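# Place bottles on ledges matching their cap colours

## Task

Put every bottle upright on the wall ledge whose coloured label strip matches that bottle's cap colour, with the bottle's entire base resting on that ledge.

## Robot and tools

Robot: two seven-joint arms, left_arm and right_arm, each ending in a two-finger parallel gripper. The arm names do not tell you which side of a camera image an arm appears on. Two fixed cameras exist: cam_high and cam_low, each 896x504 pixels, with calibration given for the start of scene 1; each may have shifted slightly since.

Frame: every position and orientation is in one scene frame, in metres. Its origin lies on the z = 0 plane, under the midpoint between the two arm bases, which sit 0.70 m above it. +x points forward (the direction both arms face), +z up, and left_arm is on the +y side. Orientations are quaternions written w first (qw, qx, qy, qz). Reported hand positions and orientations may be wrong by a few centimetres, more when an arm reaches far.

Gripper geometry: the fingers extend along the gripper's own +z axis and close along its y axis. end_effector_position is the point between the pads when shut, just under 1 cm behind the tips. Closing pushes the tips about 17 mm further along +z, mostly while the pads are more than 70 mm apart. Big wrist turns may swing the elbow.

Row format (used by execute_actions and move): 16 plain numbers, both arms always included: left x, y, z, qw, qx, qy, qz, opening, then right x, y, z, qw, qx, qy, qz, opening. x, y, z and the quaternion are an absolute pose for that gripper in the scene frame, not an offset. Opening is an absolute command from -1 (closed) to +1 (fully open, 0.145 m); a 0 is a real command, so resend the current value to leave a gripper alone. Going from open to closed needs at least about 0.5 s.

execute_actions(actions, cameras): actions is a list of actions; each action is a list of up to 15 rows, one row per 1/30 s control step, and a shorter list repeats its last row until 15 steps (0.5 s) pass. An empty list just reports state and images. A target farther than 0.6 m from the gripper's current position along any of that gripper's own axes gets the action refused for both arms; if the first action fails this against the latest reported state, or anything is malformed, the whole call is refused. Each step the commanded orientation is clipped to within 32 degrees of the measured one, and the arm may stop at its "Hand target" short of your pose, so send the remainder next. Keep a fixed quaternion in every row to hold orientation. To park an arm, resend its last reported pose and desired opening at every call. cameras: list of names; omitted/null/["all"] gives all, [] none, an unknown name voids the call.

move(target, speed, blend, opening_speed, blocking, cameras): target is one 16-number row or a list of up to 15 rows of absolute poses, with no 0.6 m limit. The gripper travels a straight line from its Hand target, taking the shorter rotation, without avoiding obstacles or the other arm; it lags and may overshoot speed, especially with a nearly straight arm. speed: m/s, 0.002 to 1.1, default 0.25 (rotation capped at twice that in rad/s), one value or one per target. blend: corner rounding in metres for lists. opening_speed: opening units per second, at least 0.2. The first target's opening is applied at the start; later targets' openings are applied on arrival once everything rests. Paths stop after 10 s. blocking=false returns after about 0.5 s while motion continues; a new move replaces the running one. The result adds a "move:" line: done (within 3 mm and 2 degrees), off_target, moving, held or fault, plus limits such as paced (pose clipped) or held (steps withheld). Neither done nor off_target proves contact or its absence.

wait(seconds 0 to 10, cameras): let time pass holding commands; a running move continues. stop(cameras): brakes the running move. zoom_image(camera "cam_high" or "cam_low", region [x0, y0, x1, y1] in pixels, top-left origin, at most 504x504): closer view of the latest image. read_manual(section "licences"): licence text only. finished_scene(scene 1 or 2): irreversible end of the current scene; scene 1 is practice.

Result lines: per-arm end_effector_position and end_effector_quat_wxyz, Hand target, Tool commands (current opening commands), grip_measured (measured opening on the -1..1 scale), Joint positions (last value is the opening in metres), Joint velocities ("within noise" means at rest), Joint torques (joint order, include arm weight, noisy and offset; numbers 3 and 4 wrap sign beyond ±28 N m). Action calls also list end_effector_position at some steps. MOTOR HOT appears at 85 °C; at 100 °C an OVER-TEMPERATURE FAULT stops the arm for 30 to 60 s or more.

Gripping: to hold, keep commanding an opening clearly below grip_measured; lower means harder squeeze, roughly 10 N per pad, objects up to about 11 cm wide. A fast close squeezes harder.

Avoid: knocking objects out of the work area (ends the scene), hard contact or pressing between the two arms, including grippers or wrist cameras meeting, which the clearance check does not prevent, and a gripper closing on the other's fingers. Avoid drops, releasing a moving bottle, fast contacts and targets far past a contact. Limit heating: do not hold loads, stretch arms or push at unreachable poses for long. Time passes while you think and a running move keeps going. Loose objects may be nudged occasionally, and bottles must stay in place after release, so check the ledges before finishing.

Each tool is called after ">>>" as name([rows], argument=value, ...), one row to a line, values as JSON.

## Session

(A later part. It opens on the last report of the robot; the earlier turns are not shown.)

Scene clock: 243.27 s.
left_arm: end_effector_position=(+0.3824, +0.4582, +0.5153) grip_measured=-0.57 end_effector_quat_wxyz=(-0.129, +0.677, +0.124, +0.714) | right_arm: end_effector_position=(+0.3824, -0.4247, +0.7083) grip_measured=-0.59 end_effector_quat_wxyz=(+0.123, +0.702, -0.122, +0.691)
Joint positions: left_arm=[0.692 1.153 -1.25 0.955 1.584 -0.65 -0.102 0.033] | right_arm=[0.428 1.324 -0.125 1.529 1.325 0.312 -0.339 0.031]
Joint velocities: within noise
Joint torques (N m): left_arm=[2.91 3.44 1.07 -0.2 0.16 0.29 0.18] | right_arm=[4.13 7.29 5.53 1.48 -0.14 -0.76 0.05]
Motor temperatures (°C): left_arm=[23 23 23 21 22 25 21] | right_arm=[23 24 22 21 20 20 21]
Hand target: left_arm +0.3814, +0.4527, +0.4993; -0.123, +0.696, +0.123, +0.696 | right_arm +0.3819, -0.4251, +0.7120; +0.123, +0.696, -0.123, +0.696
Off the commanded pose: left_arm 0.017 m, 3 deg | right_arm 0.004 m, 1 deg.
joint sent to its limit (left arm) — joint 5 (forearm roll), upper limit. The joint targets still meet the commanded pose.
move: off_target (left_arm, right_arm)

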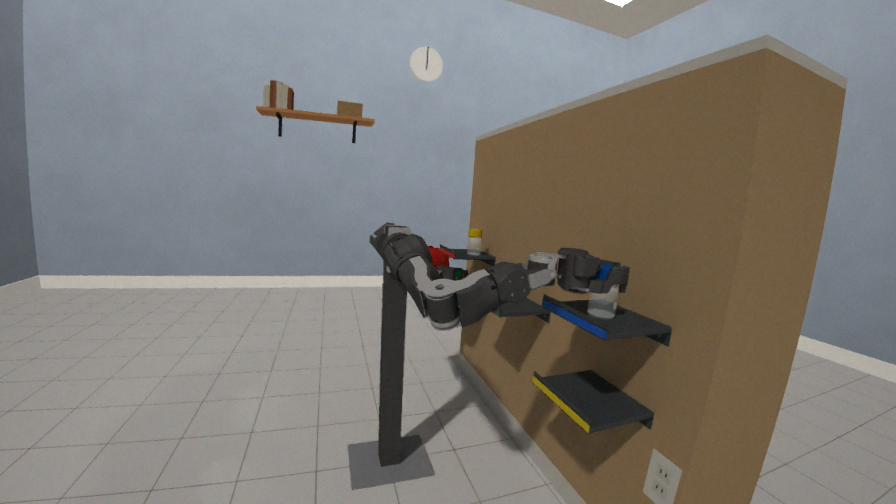

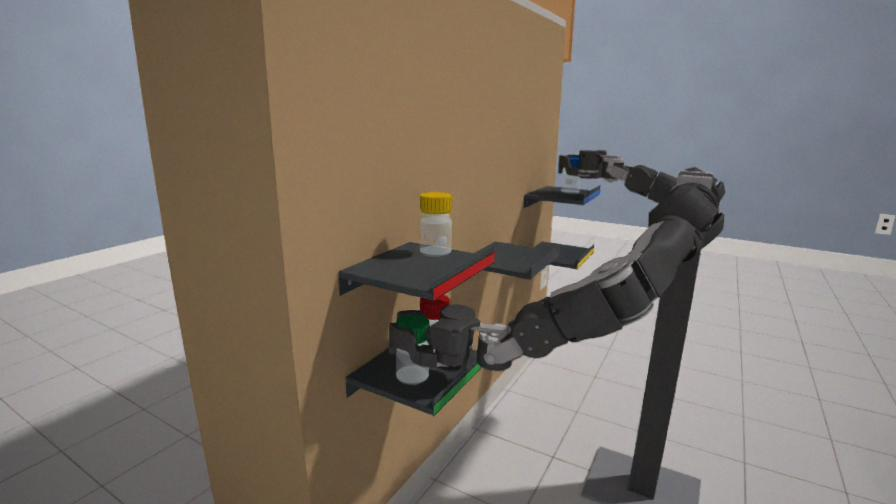

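>>> move([
  [0.382,0.455,0.513,-0.1228,0.6964,0.1228,0.6964,-0.9,0.382,-0.425,0.708,0.1228,0.6964,-0.1228,0.6964,-1],
  [0.382,0.455,0.513,-0.1228,0.6964,0.1228,0.6964,0.0,0.382,-0.425,0.708,0.1228,0.6964,-0.1228,0.6964,0.1],
  [0.275,0.416,0.515,-0.1228,0.6964,0.1228,0.6964,0.0,0.28,-0.388,0.711,0.1228,0.6964,-0.1228,0.6964,0.1],
], speed=[0.08,0.1,0.15], opening_speed=1.0)

>>> zoom_image(camera="cam_low", region=[330, 170, 570, 410])

>>> zoom_image(camera="cam_high", region=[430, 210, 660, 410])

Scene clock: 261.57 s.
left_arm: end_effector_position=(+0.2752, +0.4177, +0.5178) grip_measured=+0.00 end_effector_quat_wxyz=(-0.140, +0.735, +0.125, +0.651) | right_arm: end_effector_position=(+0.2800, -0.3881, +0.7108) grip_measured=+0.10 end_effector_quat_wxyz=(+0.124, +0.695, -0.124, +0.697)
Joint positions: left_arm=[0.652 1.627 -1.563 1.7 1.502 -0.788 -0.478 0.076] | right_arm=[-0.457 1 0.96 2.089 1.277 0.59 -0.391 0.083]
Joint velocities: within noise
Joint torques (N m): left_arm=[3.05 5.16 1.47 0.21 0.02 -0.59 0.22] | right_arm=[1.36 6.4 4.08 1.32 -0.01 -0.3 0.16]
Motor temperatures (°C): left_arm=[23 23 23 21 21 24 21] | right_arm=[23 25 23 20 20 21 21]
Hand target: left_arm +0.2752, +0.4160, +0.5152; -0.136, +0.738, +0.125, +0.649 | right_arm +0.2800, -0.3880, +0.7110; +0.123, +0.696, -0.123, +0.696
Off the commanded pose: left_arm 0.003 m, 7 deg | right_arm 0.000 m, 0 deg.
joint read past its limit (left arm) — joint 6 (wrist pitch), lower limit.
joint sent to its limit (left arm) — joint 3 (upper arm roll), lower limit; joint 6 (wrist pitch), lower limit. The joint targets are off in orientation, not in position.
move: off_target (left_arm)

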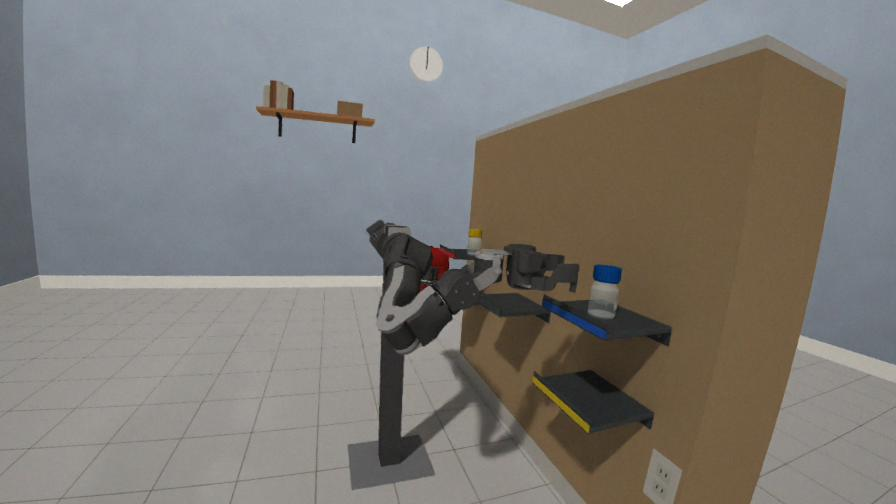

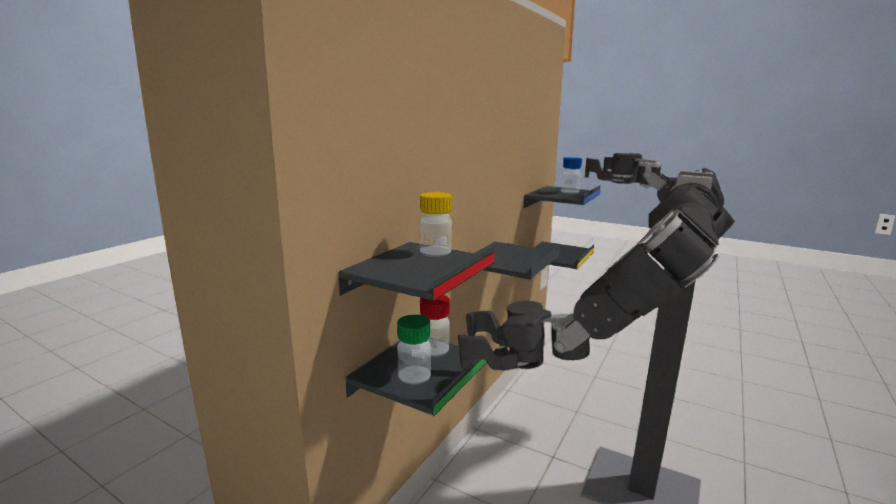

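Scaled by 2.100 from the camera's 896x504 image, which has a finer 1280x720 frame.

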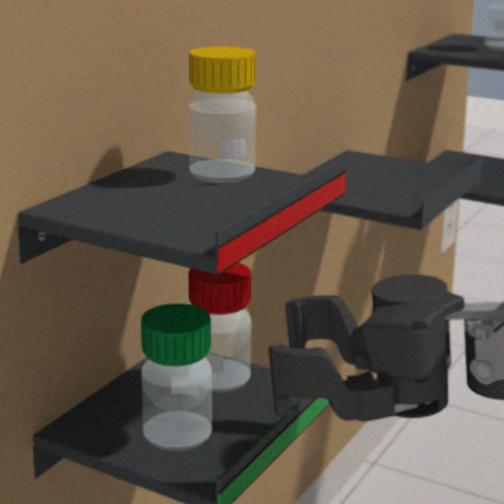

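Scaled by 2.191 from the camera's 896x504 image, which has a finer 1280x720 frame.

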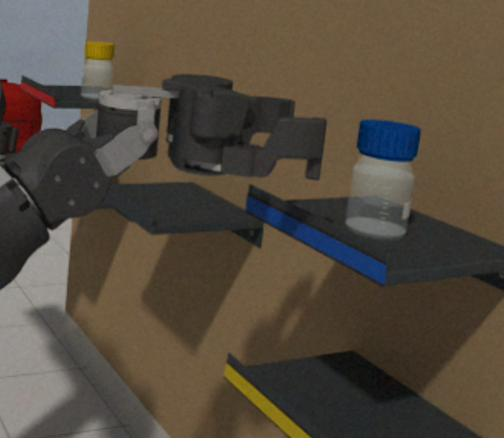

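>>> move([
  [0.245,0.40,0.60,-0.1228,0.6964,0.1228,0.6964,0.15,0.27,-0.38,0.711,0.1228,0.6964,-0.1228,0.6964,0.1],
  [0.262,0.295,0.714,-0.1228,0.6964,0.1228,0.6964,0.15,0.25,-0.34,0.62,0.1228,0.6964,-0.1228,0.6964,0.1],
  [0.393,0.34,0.714,-0.1228,0.6964,0.1228,0.6964,0.15,0.25,-0.34,0.60,0.1228,0.6964,-0.1228,0.6964,0.1],
  [0.393,0.34,0.714,-0.1228,0.6964,0.1228,0.6964,-0.95,0.25,-0.34,0.60,0.1228,0.6964,-0.1228,0.6964,0.1],
], speed=[0.2,0.25,0.14,0.1], blend=[0.03,0.01,0,0], opening_speed=1.2)

>>> zoom_image(camera="cam_low", region=[330, 170, 570, 410])

>>> zoom_image(camera="cam_high", region=[430, 210, 560, 320])

Scene clock: 277.70 s.
left_arm: end_effector_position=(+0.3929, +0.3407, +0.7146) grip_measured=-0.30 end_effector_quat_wxyz=(-0.124, +0.695, +0.125, +0.697) | right_arm: end_effector_position=(+0.2497, -0.3409, +0.6015) grip_measured=+0.10 end_effector_quat_wxyz=(+0.125, +0.695, -0.124, +0.697)
Joint positions: left_arm=[1.543 1.378 -1.456 1.786 1.584 0.084 -0.761 0.053] | right_arm=[-0.701 0.619 0.638 2.248 0.853 0.191 -0.339 0.083]
Joint velocities: within noise
Joint torques (N m): left_arm=[6.5 0.44 3.38 0.36 -0.23 -0.44 0.2] | right_arm=[0.12 3.63 1.77 2.52 -0.12 -0.54 0.13]
Motor temperatures (°C): left_arm=[23 23 23 21 21 24 21] | right_arm=[22 25 23 20 20 20 21]
Hand target: left_arm +0.3930, +0.3400, +0.7140; -0.123, +0.696, +0.123, +0.696 | right_arm +0.2500, -0.3400, +0.6000; +0.123, +0.696, -0.123, +0.696
Off the commanded pose: left_arm 0.001 m, 0 deg | right_arm 0.002 m, 0 deg.
move: done

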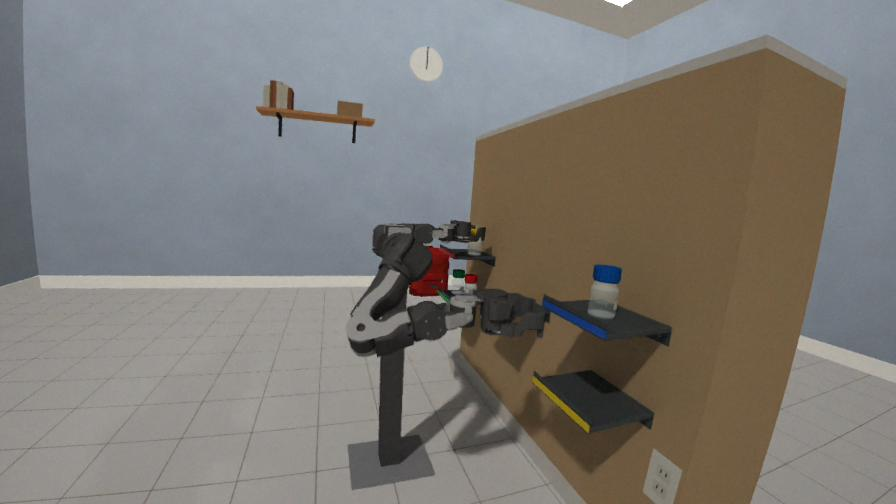

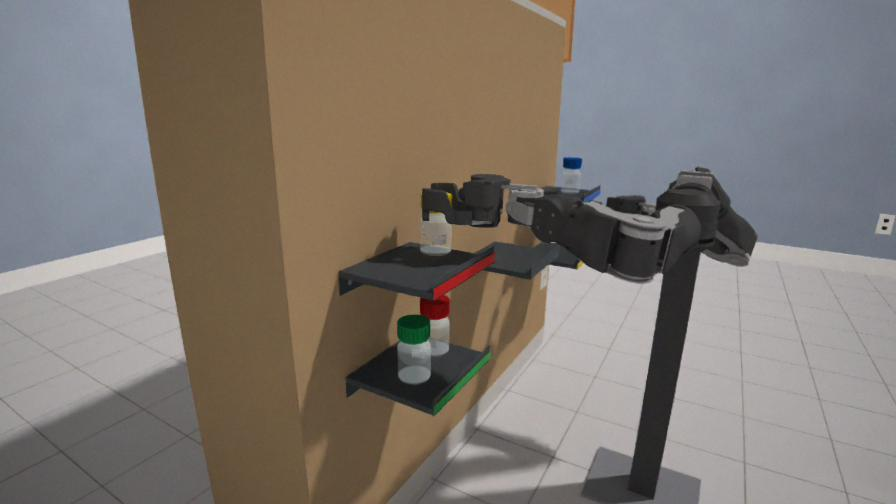

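Scaled by 2.100 from the camera's 896x504 image, which has a finer 1280x720 frame.

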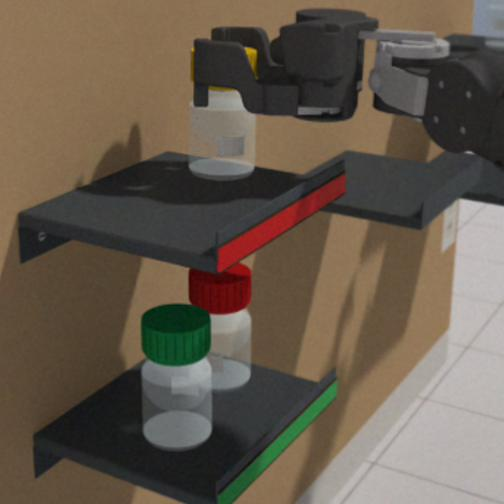

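Scaled by 3.877 from the camera's 896x504 image, which has a finer 1280x720 frame.

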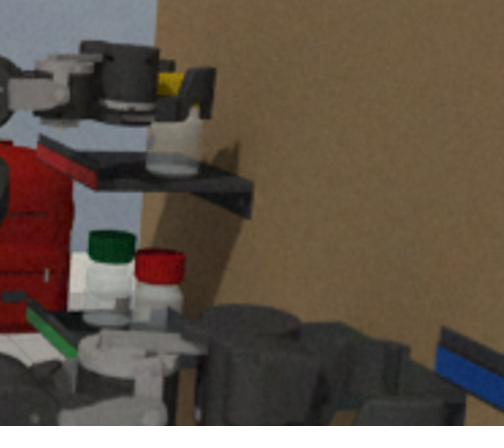

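>>> move([
  [0.393,0.34,0.714,-0.1228,0.6964,0.1228,0.6964,0.15,0.25,-0.34,0.60,0.1228,0.6964,-0.1228,0.6964,0.1],
  [0.403,0.343,0.706,-0.1228,0.6964,0.1228,0.6964,0.15,0.25,-0.34,0.60,0.1228,0.6964,-0.1228,0.6964,0.1],
  [0.403,0.343,0.706,-0.1228,0.6964,0.1228,0.6964,-0.95,0.25,-0.34,0.60,0.1228,0.6964,-0.1228,0.6964,0.1],
], speed=0.1, opening_speed=1.2)

>>> zoom_image(camera="cam_low", region=[330, 170, 570, 410])

Scene clock: 287.87 s.
left_arm: end_effector_position=(+0.4025, +0.3440, +0.7095) grip_measured=-0.57 end_effector_quat_wxyz=(-0.124, +0.693, +0.125, +0.699) | right_arm: end_effector_position=(+0.2497, -0.3409, +0.6014) grip_measured=+0.10 end_effector_quat_wxyz=(+0.125, +0.695, -0.124, +0.697)
Joint positions: left_arm=[1.52 1.344 -1.458 1.728 1.566 0.055 -0.737 0.033] | right_arm=[-0.701 0.619 0.638 2.248 0.853 0.191 -0.339 0.083]
Joint velocities: within noise
Joint torques (N m): left_arm=[5.76 0.25 2.8 0.35 -0.21 -0.51 0.2] | right_arm=[0.22 3.52 1.72 2.61 -0.14 -0.54 0.14]
Motor temperatures (°C): left_arm=[23 22 23 21 22 24 21] | right_arm=[22 24 23 20 20 20 21]
Hand target: left_arm +0.4030, +0.3429, +0.7060; -0.123, +0.696, +0.123, +0.696 | right_arm +0.2500, -0.3400, +0.5999; +0.123, +0.696, -0.123, +0.696
Off the commanded pose: left_arm 0.004 m, 1 deg | right_arm 0.002 m, 0 deg.
move: off_target (left_arm)

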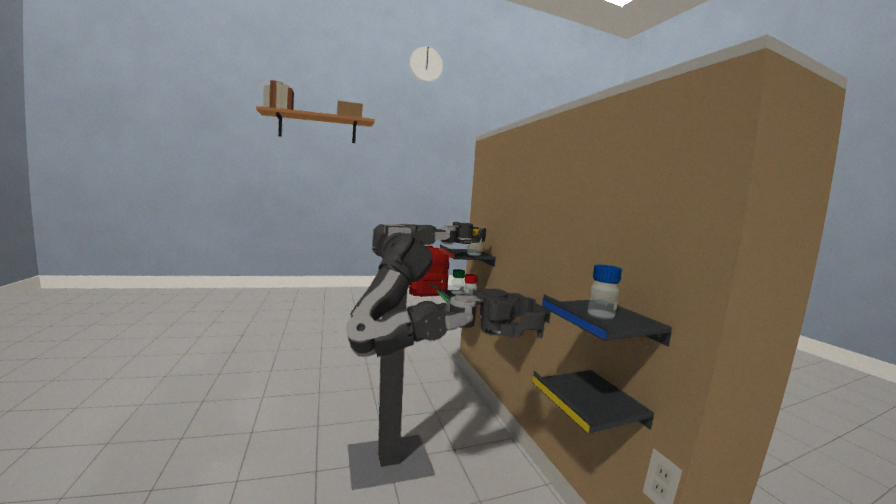

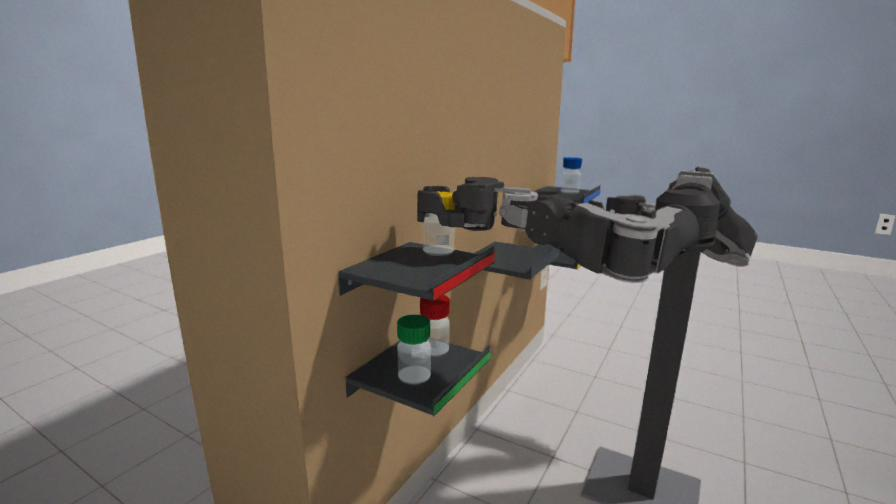

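Scaled by 2.100 from the camera's 896x504 image, which has a finer 1280x720 frame.

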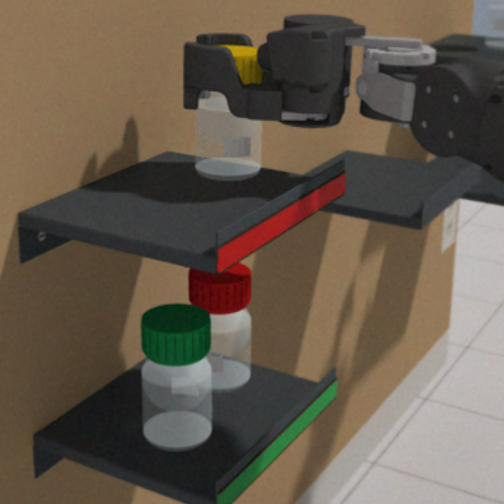

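>>> move([
  [0.403,0.343,0.765,-0.1228,0.6964,0.1228,0.6964,-0.95,0.25,-0.34,0.60,0.1228,0.6964,-0.1228,0.6964,0.1],
  [0.285,0.295,0.765,-0.1228,0.6964,0.1228,0.6964,-0.95,0.25,-0.34,0.60,0.1228,0.6964,-0.1228,0.6964,0.1],
  [0.28,0.13,0.70,-0.0,0.7071,0.0,0.7071,-0.95,0.25,-0.34,0.60,0.1228,0.6964,-0.1228,0.6964,0.1],
  [0.295,0.03,0.67,-0.0,0.7071,0.0,0.7071,-0.95,0.25,-0.34,0.60,0.1228,0.6964,-0.1228,0.6964,0.1],
  [0.382,0.01,0.66,-0.0,0.7071,0.0,0.7071,-0.95,0.25,-0.34,0.60,0.1228,0.6964,-0.1228,0.6964,0.1],
  [0.382,0.01,0.613,-0.0,0.7071,0.0,0.7071,-0.95,0.25,-0.34,0.60,0.1228,0.6964,-0.1228,0.6964,0.1],
], speed=[0.15,0.18,0.22,0.2,0.15,0.08], blend=[0.01,0.02,0.03,0.015,0.005,0])

>>> zoom_image(camera="cam_low", region=[460, 150, 640, 300])

>>> zoom_image(camera="cam_high", region=[430, 210, 590, 350])

Scene clock: 308.40 s.
left_arm: end_effector_position=(+0.3816, +0.0101, +0.6139) grip_measured=-0.59 end_effector_quat_wxyz=(+0.000, +0.708, +0.001, +0.706) | right_arm: end_effector_position=(+0.2497, -0.3409, +0.6014) grip_measured=+0.10 end_effector_quat_wxyz=(+0.125, +0.695, -0.124, +0.697)
Joint positions: left_arm=[0.783 0.227 -1.096 1.783 0.837 0.327 -1.239 0.031] | right_arm=[-0.701 0.619 0.638 2.248 0.853 0.191 -0.339 0.083]
Joint velocities: within noise
Joint torques (N m): left_arm=[7.82 -0.78 1.57 2.84 -0.53 -0.44 0.21] | right_arm=[0.09 3.55 1.68 2.59 -0.14 -0.57 0.11]
Motor temperatures (°C): left_arm=[24 22 24 21 22 24 21] | right_arm=[21 24 22 20 20 21 21]
Hand target: left_arm +0.3820, +0.0100, +0.6130; +0.000, +0.707, +0.000, +0.707 | right_arm +0.2500, -0.3400, +0.5999; +0.123, +0.696, -0.123, +0.696
Off the commanded pose: left_arm 0.001 m, 0 deg | right_arm 0.002 m, 0 deg.
move: done; limits=paced

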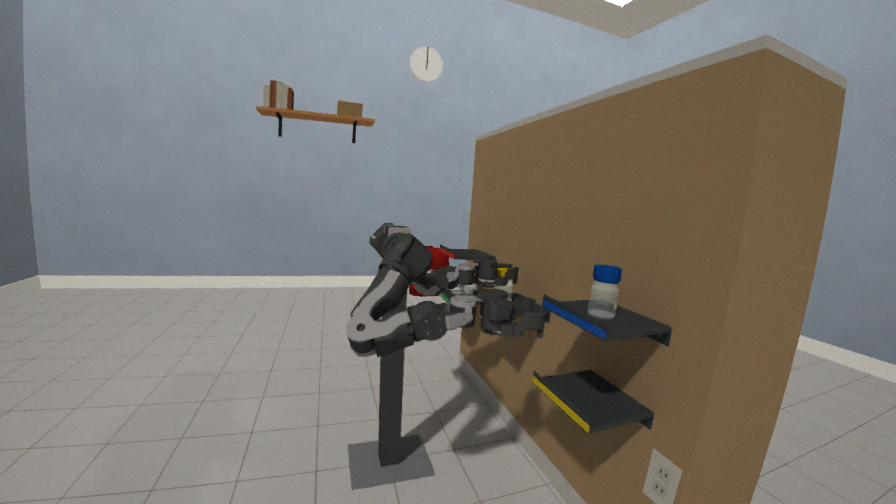

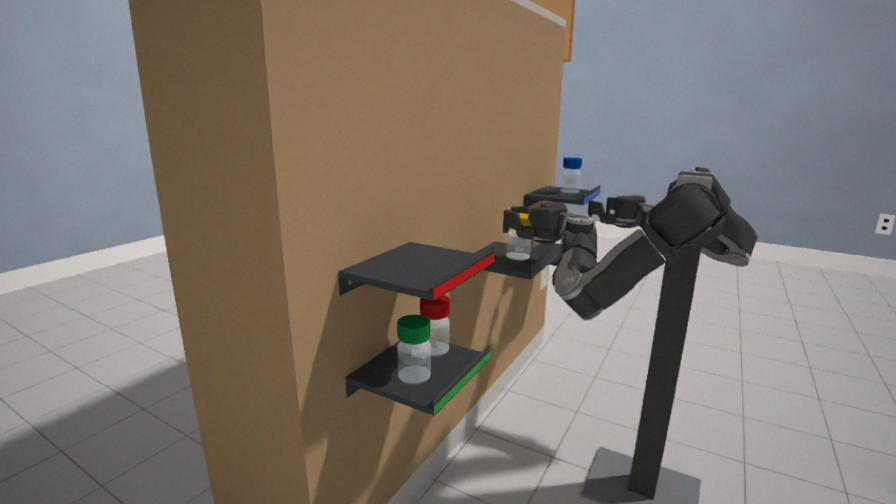

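Scaled by 2.800 from the camera's 896x504 image, which has a finer 1280x720 frame.

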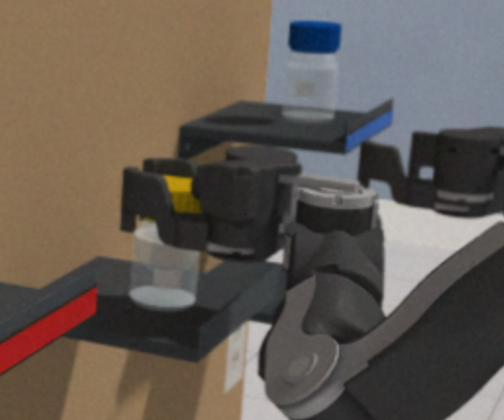

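Scaled by 3.150 from the camera's 896x504 image, which has a finer 1280x720 frame.

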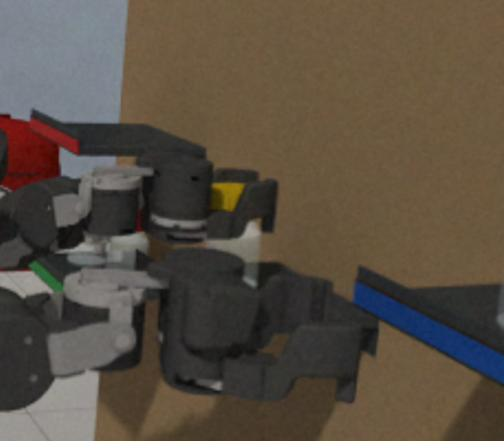

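>>> move([
  [0.382,0.01,0.607,-0.0,0.7071,0.0,0.7071,-0.95,0.25,-0.34,0.60,0.1228,0.6964,-0.1228,0.6964,0.1],
], speed=0.06)

>>> zoom_image(camera="cam_low", region=[460, 150, 640, 300])

Scene clock: 316.93 s.
left_arm: end_effector_position=(+0.3818, +0.0104, +0.6141) grip_measured=-0.59 end_effector_quat_wxyz=(+0.001, +0.700, +0.004, +0.714) | right_arm: end_effector_position=(+0.2497, -0.3409, +0.6014) grip_measured=+0.10 end_effector_quat_wxyz=(+0.125, +0.695, -0.124, +0.697)
Joint positions: left_arm=[0.78 0.23 -1.105 1.776 0.813 0.3 -1.234 0.031] | right_arm=[-0.701 0.619 0.638 2.248 0.853 0.191 -0.339 0.083]
Joint velocities: within noise
Joint torques (N m): left_arm=[5.84 -0.57 1.28 2.14 -0.18 -0.29 0.26] | right_arm=[0.22 3.57 1.74 2.56 -0.13 -0.55 0.14]
Motor temperatures (°C): left_arm=[24 22 24 21 22 24 21] | right_arm=[21 24 22 20 20 21 21]
Hand target: left_arm +0.3819, +0.0100, +0.6070; +0.000, +0.707, +0.000, +0.707 | right_arm +0.2500, -0.3400, +0.5999; +0.123, +0.696, -0.123, +0.696
Off the commanded pose: left_arm 0.007 m, 1 deg | right_arm 0.002 m, 0 deg.
move: off_target (left_arm)

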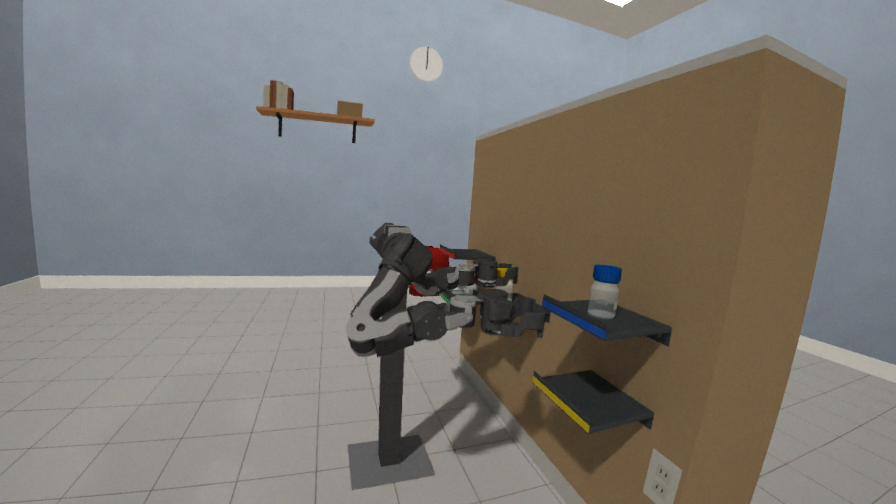

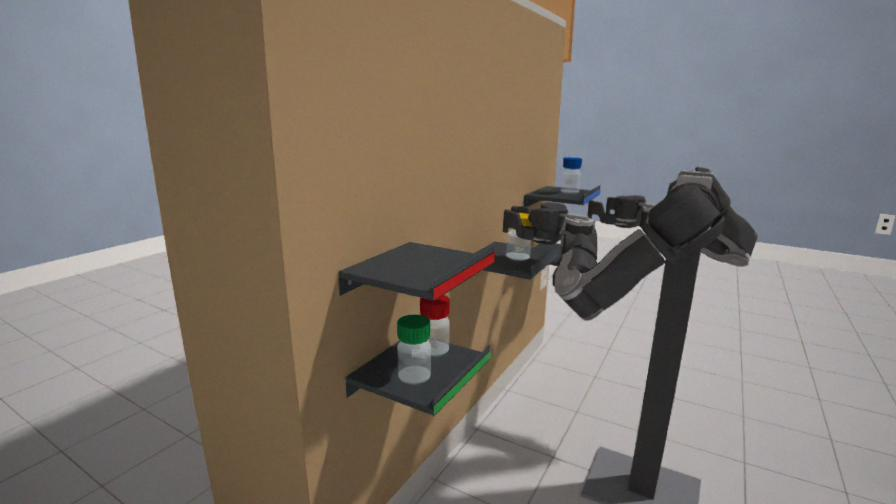

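Scaled by 2.800 from the camera's 896x504 image, which has a finer 1280x720 frame.

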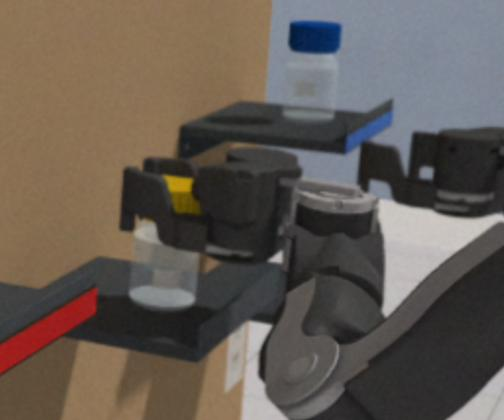

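>>> move([
  [0.382,0.01,0.612,0,0.7071,0,0.7071,-0.95,0.25,-0.34,0.60,0.1228,0.6964,-0.1228,0.6964,0.1],
  [0.382,0.01,0.612,0,0.7071,0,0.7071,0.05,0.25,-0.34,0.60,0.1228,0.6964,-0.1228,0.6964,0.1],
  [0.285,0.01,0.614,0,0.7071,0,0.7071,0.05,0.25,-0.34,0.60,0.1228,0.6964,-0.1228,0.6964,0.1],
  [0.25,0.20,0.56,-0.0616,0.7044,0.0616,0.7044,0.05,0.26,-0.25,0.61,0.1228,0.6964,-0.1228,0.6964,0.1],
  [0.265,0.293,0.512,-0.1228,0.6964,0.1228,0.6964,0.05,0.285,-0.05,0.615,0,0.7071,0,0.7071,0.1],
  [0.403,0.343,0.511,-0.1228,0.6964,0.1228,0.6964,0.05,0.388,0.01,0.614,0,0.7071,0,0.7071,0.1],
  [0.403,0.343,0.511,-0.1228,0.6964,0.1228,0.6964,-0.95,0.388,0.01,0.614,0,0.7071,0,0.7071,-1],
], speed=[0.1,0.1,0.15,0.22,0.2,0.14,0.1], blend=[0,0,0.02,0.04,0.01,0,0], opening_speed=1.2)

>>> zoom_image(camera="cam_low", region=[340, 180, 600, 410])

>>> zoom_image(camera="cam_high", region=[430, 210, 590, 350])

Scene clock: 350.57 s.
left_arm: end_effector_position=(+0.4032, +0.3442, +0.5137) grip_measured=-0.38 end_effector_quat_wxyz=(-0.124, +0.693, +0.125, +0.699) | right_arm: end_effector_position=(+0.3877, +0.0102, +0.6151) grip_measured=-0.57 end_effector_quat_wxyz=(+0.001, +0.706, -0.001, +0.709)
Joint positions: left_arm=[0.633 1.049 -1.118 1.366 1.205 -0.468 -0.652 0.047] | right_arm=[0.476 -0.125 -0.716 1.688 0.253 0.542 -0.832 0.033]
Joint velocities: within noise
Joint torques (N m): left_arm=[6.61 4.36 2.32 1.65 -0.13 -0.46 0.2] | right_arm=[4.97 -2.78 0.94 3.56 -0.19 -0.28 0.08]
Motor temperatures (°C): left_arm=[24 22 23 21 22 24 21] | right_arm=[21 24 22 20 20 21 21]
Hand target: left_arm +0.4030, +0.3429, +0.5110; -0.123, +0.696, +0.123, +0.696 | right_arm +0.3880, +0.0100, +0.6140; +0.000, +0.707, +0.000, +0.707
Off the commanded pose: left_arm 0.003 m, 1 deg | right_arm 0.001 m, 0 deg.
move: done

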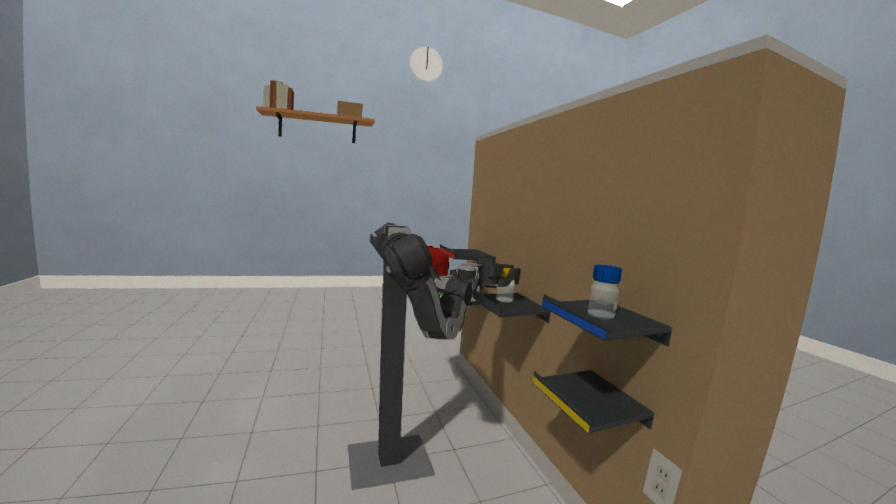

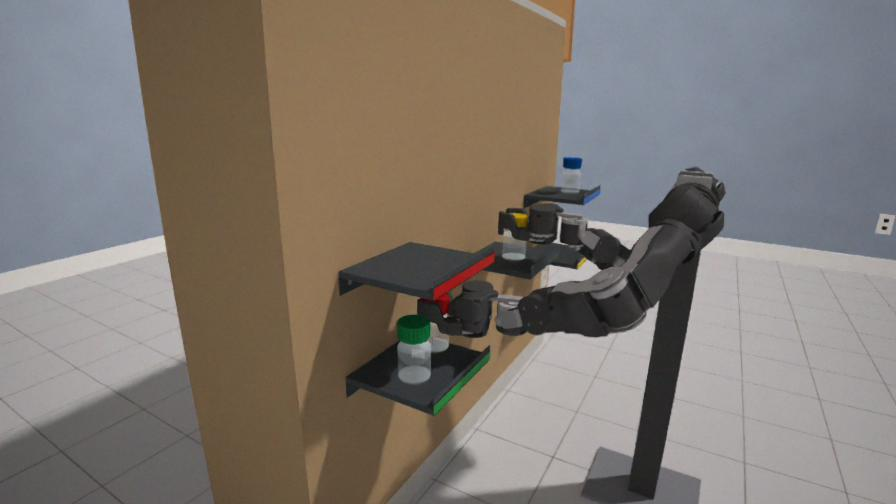

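Scaled by 1.938 from the camera's 896x504 image, which has a finer 1280x720 frame.

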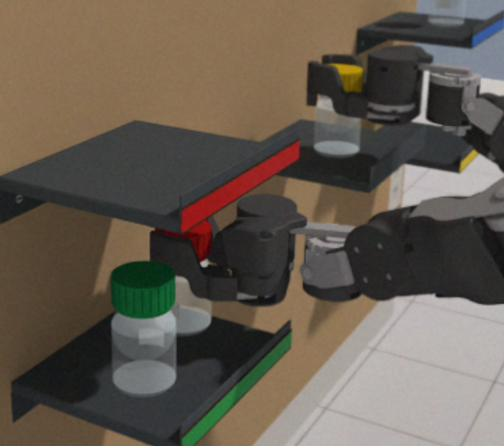

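Scaled by 3.150 from the camera's 896x504 image, which has a finer 1280x720 frame.

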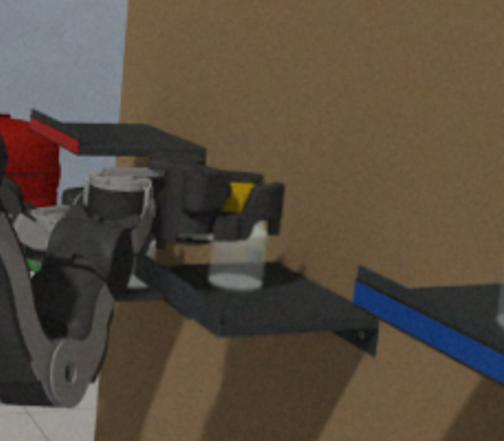

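>>> move([
  [0.403,0.343,0.511,-0.1228,0.6964,0.1228,0.6964,0.05,0.388,0.01,0.616,0,0.7071,0,0.7071,-1],
  [0.413,0.347,0.513,-0.1228,0.6964,0.1228,0.6964,0.05,0.388,0.01,0.665,0,0.7071,0,0.7071,-1],
  [0.413,0.347,0.513,-0.1228,0.6964,0.1228,0.6964,-0.95,0.388,0.01,0.665,0,0.7071,0,0.7071,-1],
], speed=0.12, opening_speed=1.2)

>>> zoom_image(camera="cam_low", region=[340, 180, 600, 410])

Scene clock: 367.43 s.
left_arm: end_effector_position=(+0.4123, +0.3484, +0.5146) grip_measured=-0.57 end_effector_quat_wxyz=(-0.125, +0.694, +0.124, +0.698) | right_arm: end_effector_position=(+0.3880, +0.0109, +0.6646) grip_measured=-0.57 end_effector_quat_wxyz=(-0.002, +0.708, +0.002, +0.706)
Joint positions: left_arm=[0.664 1.025 -1.118 1.309 1.219 -0.448 -0.612 0.032] | right_arm=[0.614 -0.177 -0.679 1.749 0.347 0.738 -0.891 0.033]
Joint velocities: within noise
Joint torques (N m): left_arm=[7.53 3.81 2.61 1.28 -0.1 -0.47 0.19] | right_arm=[5.74 -3.15 0.79 3.28 -0.32 -0.28 -0.15]
Motor temperatures (°C): left_arm=[25 22 23 21 22 24 21] | right_arm=[23 24 22 20 20 20 21]
Hand target: left_arm +0.4129, +0.3470, +0.5130; -0.123, +0.696, +0.123, +0.696 | right_arm +0.3880, +0.0100, +0.6651; +0.000, +0.707, +0.000, +0.707
Off the commanded pose: left_arm 0.002 m, 0 deg | right_arm 0.001 m, 0 deg.
joint sent to its limit (right arm) — joint 2 (shoulder roll), lower limit. The joint targets still meet the commanded pose.
move: done

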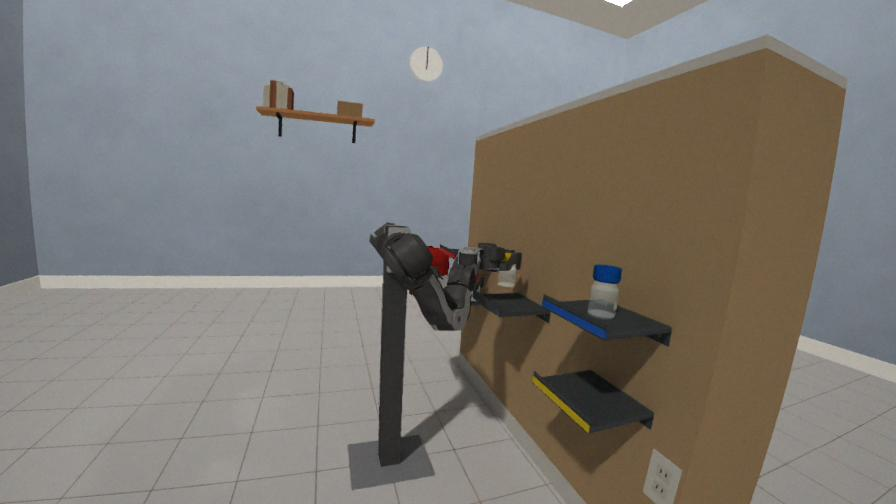

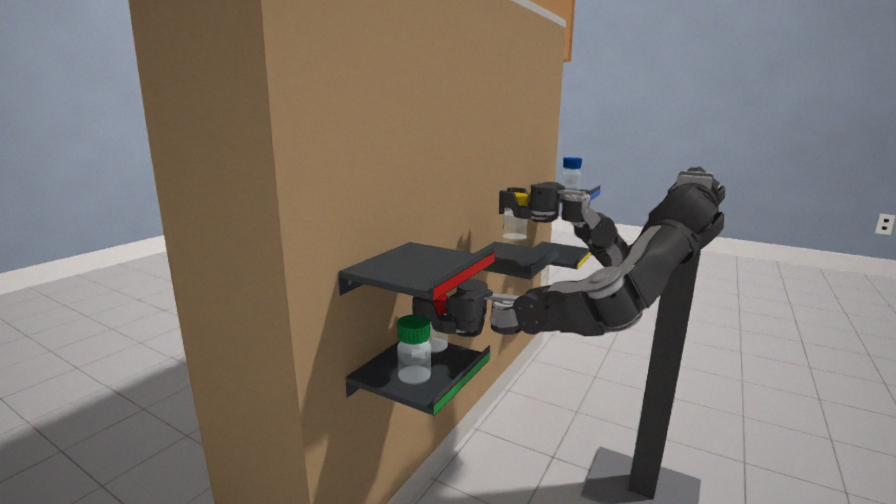

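Scaled by 1.938 from the camera's 896x504 image, which has a finer 1280x720 frame.

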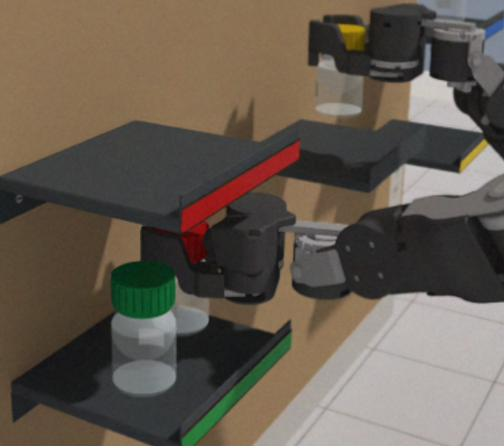

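>>> move([
  [0.413,0.347,0.550,-0.1228,0.6964,0.1228,0.6964,-0.95,0.295,-0.01,0.668,0,0.7071,0,0.7071,-1],
  [0.285,0.30,0.552,-0.1228,0.6964,0.1228,0.6964,-0.95,0.268,-0.17,0.62,0.0616,0.7044,-0.0616,0.7044,-1],
  [0.262,0.30,0.65,-0.1228,0.6964,0.1228,0.6964,-0.95,0.262,-0.29,0.556,0.1228,0.6964,-0.1228,0.6964,-1],
  [0.268,0.35,0.75,-0.1228,0.6964,0.1228,0.6964,-0.95,0.285,-0.378,0.549,0.1228,0.6964,-0.1228,0.6964,-1],
  [0.388,0.405,0.752,-0.1228,0.6964,0.1228,0.6964,-0.95,0.388,-0.415,0.547,0.1228,0.6964,-0.1228,0.6964,-1],
  [0.388,0.405,0.710,-0.1228,0.6964,0.1228,0.6964,-0.95,0.388,-0.415,0.512,0.1228,0.6964,-0.1228,0.6964,-1],
], speed=[0.13,0.17,0.18,0.2,0.15,0.08], blend=[0.005,0.02,0.02,0.015,0.005,0])

>>> zoom_image(camera="cam_low", region=[340, 150, 600, 410])

>>> zoom_image(camera="cam_high", region=[430, 210, 660, 430])

Scene clock: 396.60 s.
left_arm: end_effector_position=(+0.3881, +0.4054, +0.7086) grip_measured=-0.58 end_effector_quat_wxyz=(-0.124, +0.699, +0.125, +0.693) | right_arm: end_effector_position=(+0.3885, -0.4170, +0.5176) grip_measured=-0.57 end_effector_quat_wxyz=(+0.126, +0.690, -0.124, +0.702)
Joint positions: left_arm=[1.607 1.478 -1.548 1.587 1.579 0.067 -0.463 0.032] | right_arm=[0.434 1.114 -0.815 1.182 1.279 -0.463 -0.309 0.032]
Joint velocities: within noise
Joint torques (N m): left_arm=[6.03 0.22 3.6 0.61 -0.23 -0.88 0.21] | right_arm=[3.52 5.6 2.86 0.96 0.01 -0.26 0.19]
Motor temperatures (°C): left_arm=[25 23 24 21 22 24 21] | right_arm=[23 24 22 20 20 20 21]
Hand target: left_arm +0.3880, +0.4050, +0.7101; -0.123, +0.696, +0.123, +0.696 | right_arm +0.3879, -0.4150, +0.5121; +0.123, +0.696, -0.123, +0.696
Off the commanded pose: left_arm 0.001 m, 1 deg | right_arm 0.006 m, 1 deg.
move: off_target (right_arm)

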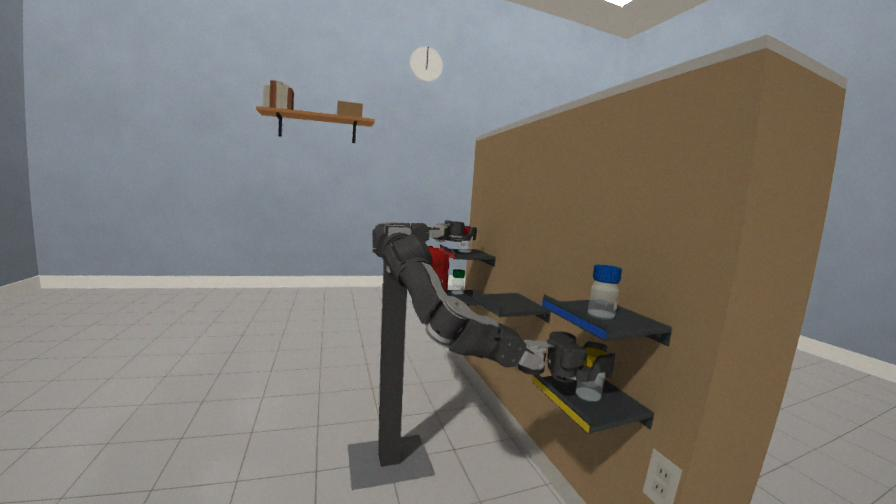

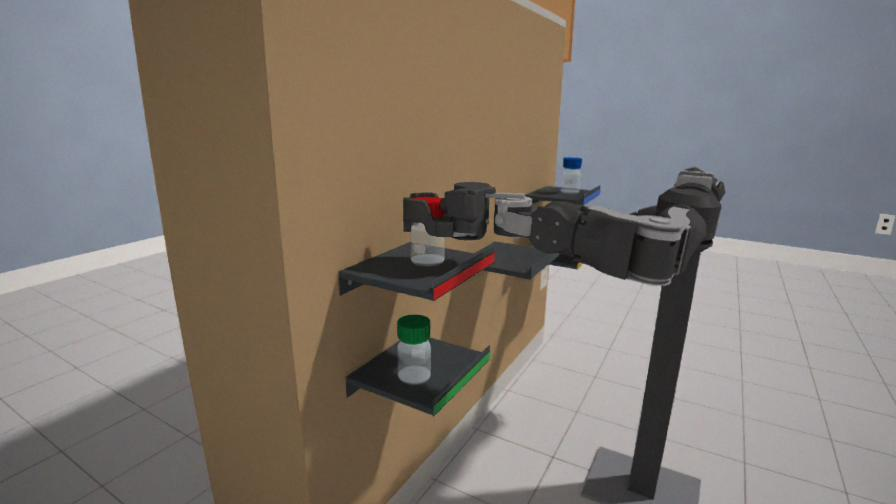

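Scaled by 1.938 from the camera's 896x504 image, which has a finer 1280x720 frame.

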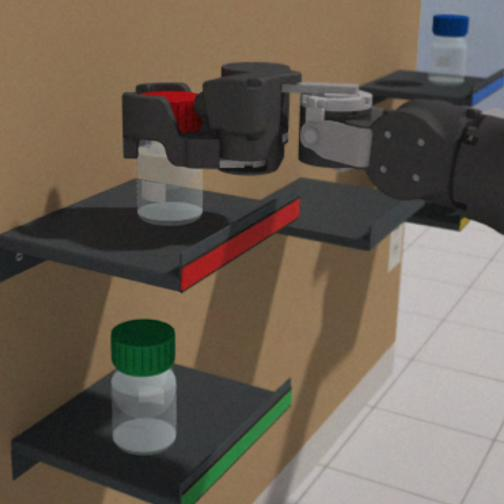

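Scaled by 2.191 from the camera's 896x504 image, which has a finer 1280x720 frame.

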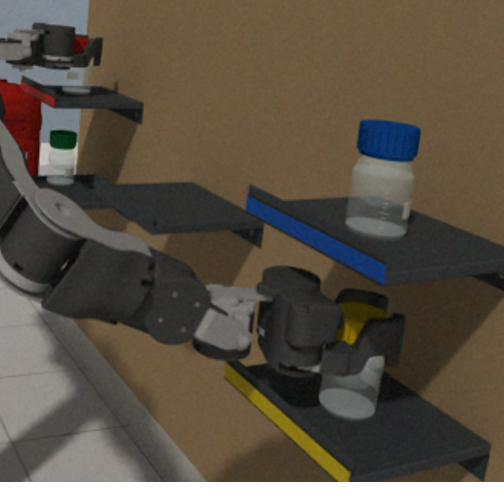

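>>> move([
  [0.388,0.405,0.703,-0.1228,0.6964,0.1228,0.6964,-0.95,0.388,-0.416,0.513,0.1228,0.6964,-0.1228,0.6964,-1],
], speed=0.05)

>>> zoom_image(camera="cam_low", region=[370, 160, 520, 310])

>>> zoom_image(camera="cam_high", region=[540, 310, 660, 430])

Scene clock: 405.57 s.
left_arm: end_effector_position=(+0.3879, +0.4056, +0.7072) grip_measured=-0.58 end_effector_quat_wxyz=(-0.123, +0.692, +0.126, +0.700) | right_arm: end_effector_position=(+0.3886, -0.4169, +0.5175) grip_measured=-0.57 end_effector_quat_wxyz=(+0.125, +0.691, -0.123, +0.702)
Joint positions: left_arm=[1.588 1.479 -1.548 1.588 1.574 0.029 -0.463 0.032] | right_arm=[0.434 1.114 -0.815 1.181 1.279 -0.463 -0.307 0.032]
Joint velocities: within noise
Joint torques (N m): left_arm=[4.68 0.28 2.62 0.5 -0.14 -0.61 0.21] | right_arm=[3.86 6.4 3.11 0.95 0.13 -0.2 0.2]
Motor temperatures (°C): left_arm=[25 22 24 21 22 25 21] | right_arm=[23 24 22 20 20 20 21]
Hand target: left_arm +0.3880, +0.4050, +0.7030; -0.123, +0.696, +0.123, +0.696 | right_arm +0.3879, -0.4160, +0.5131; +0.123, +0.696, -0.123, +0.696
Off the commanded pose: left_arm 0.004 m, 1 deg | right_arm 0.005 m, 1 deg.
move: off_target (left_arm, right_arm)

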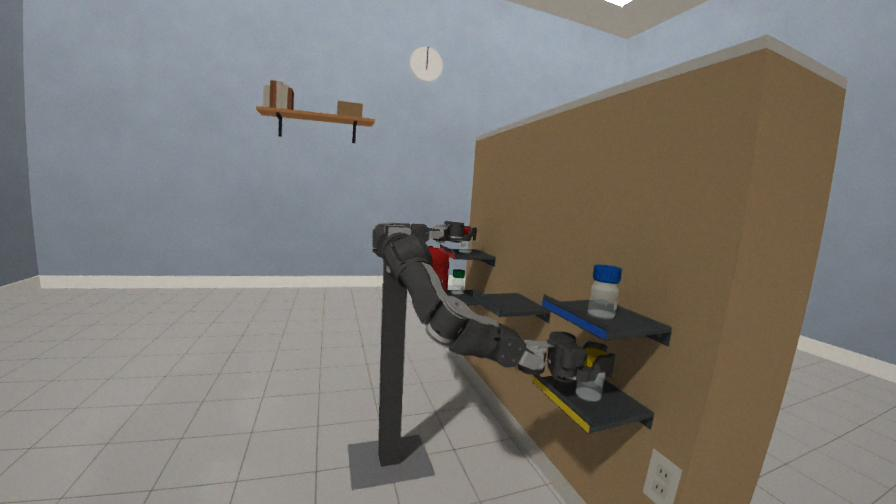

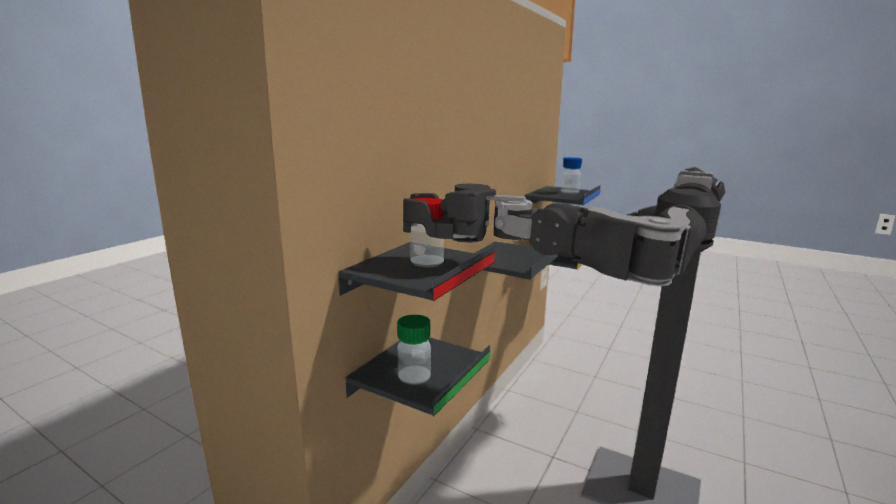

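Scaled by 3.360 from the camera's 896x504 image, which has a finer 1280x720 frame.

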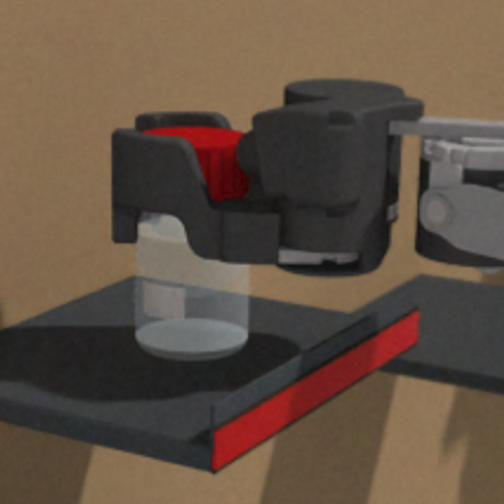

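Scaled by 4.200 from the camera's 896x504 image, which has a finer 1280x720 frame.

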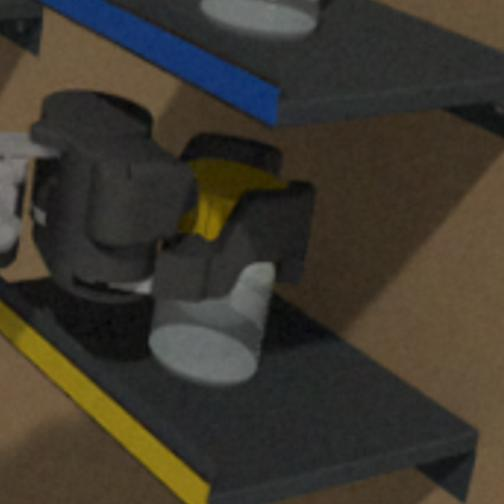

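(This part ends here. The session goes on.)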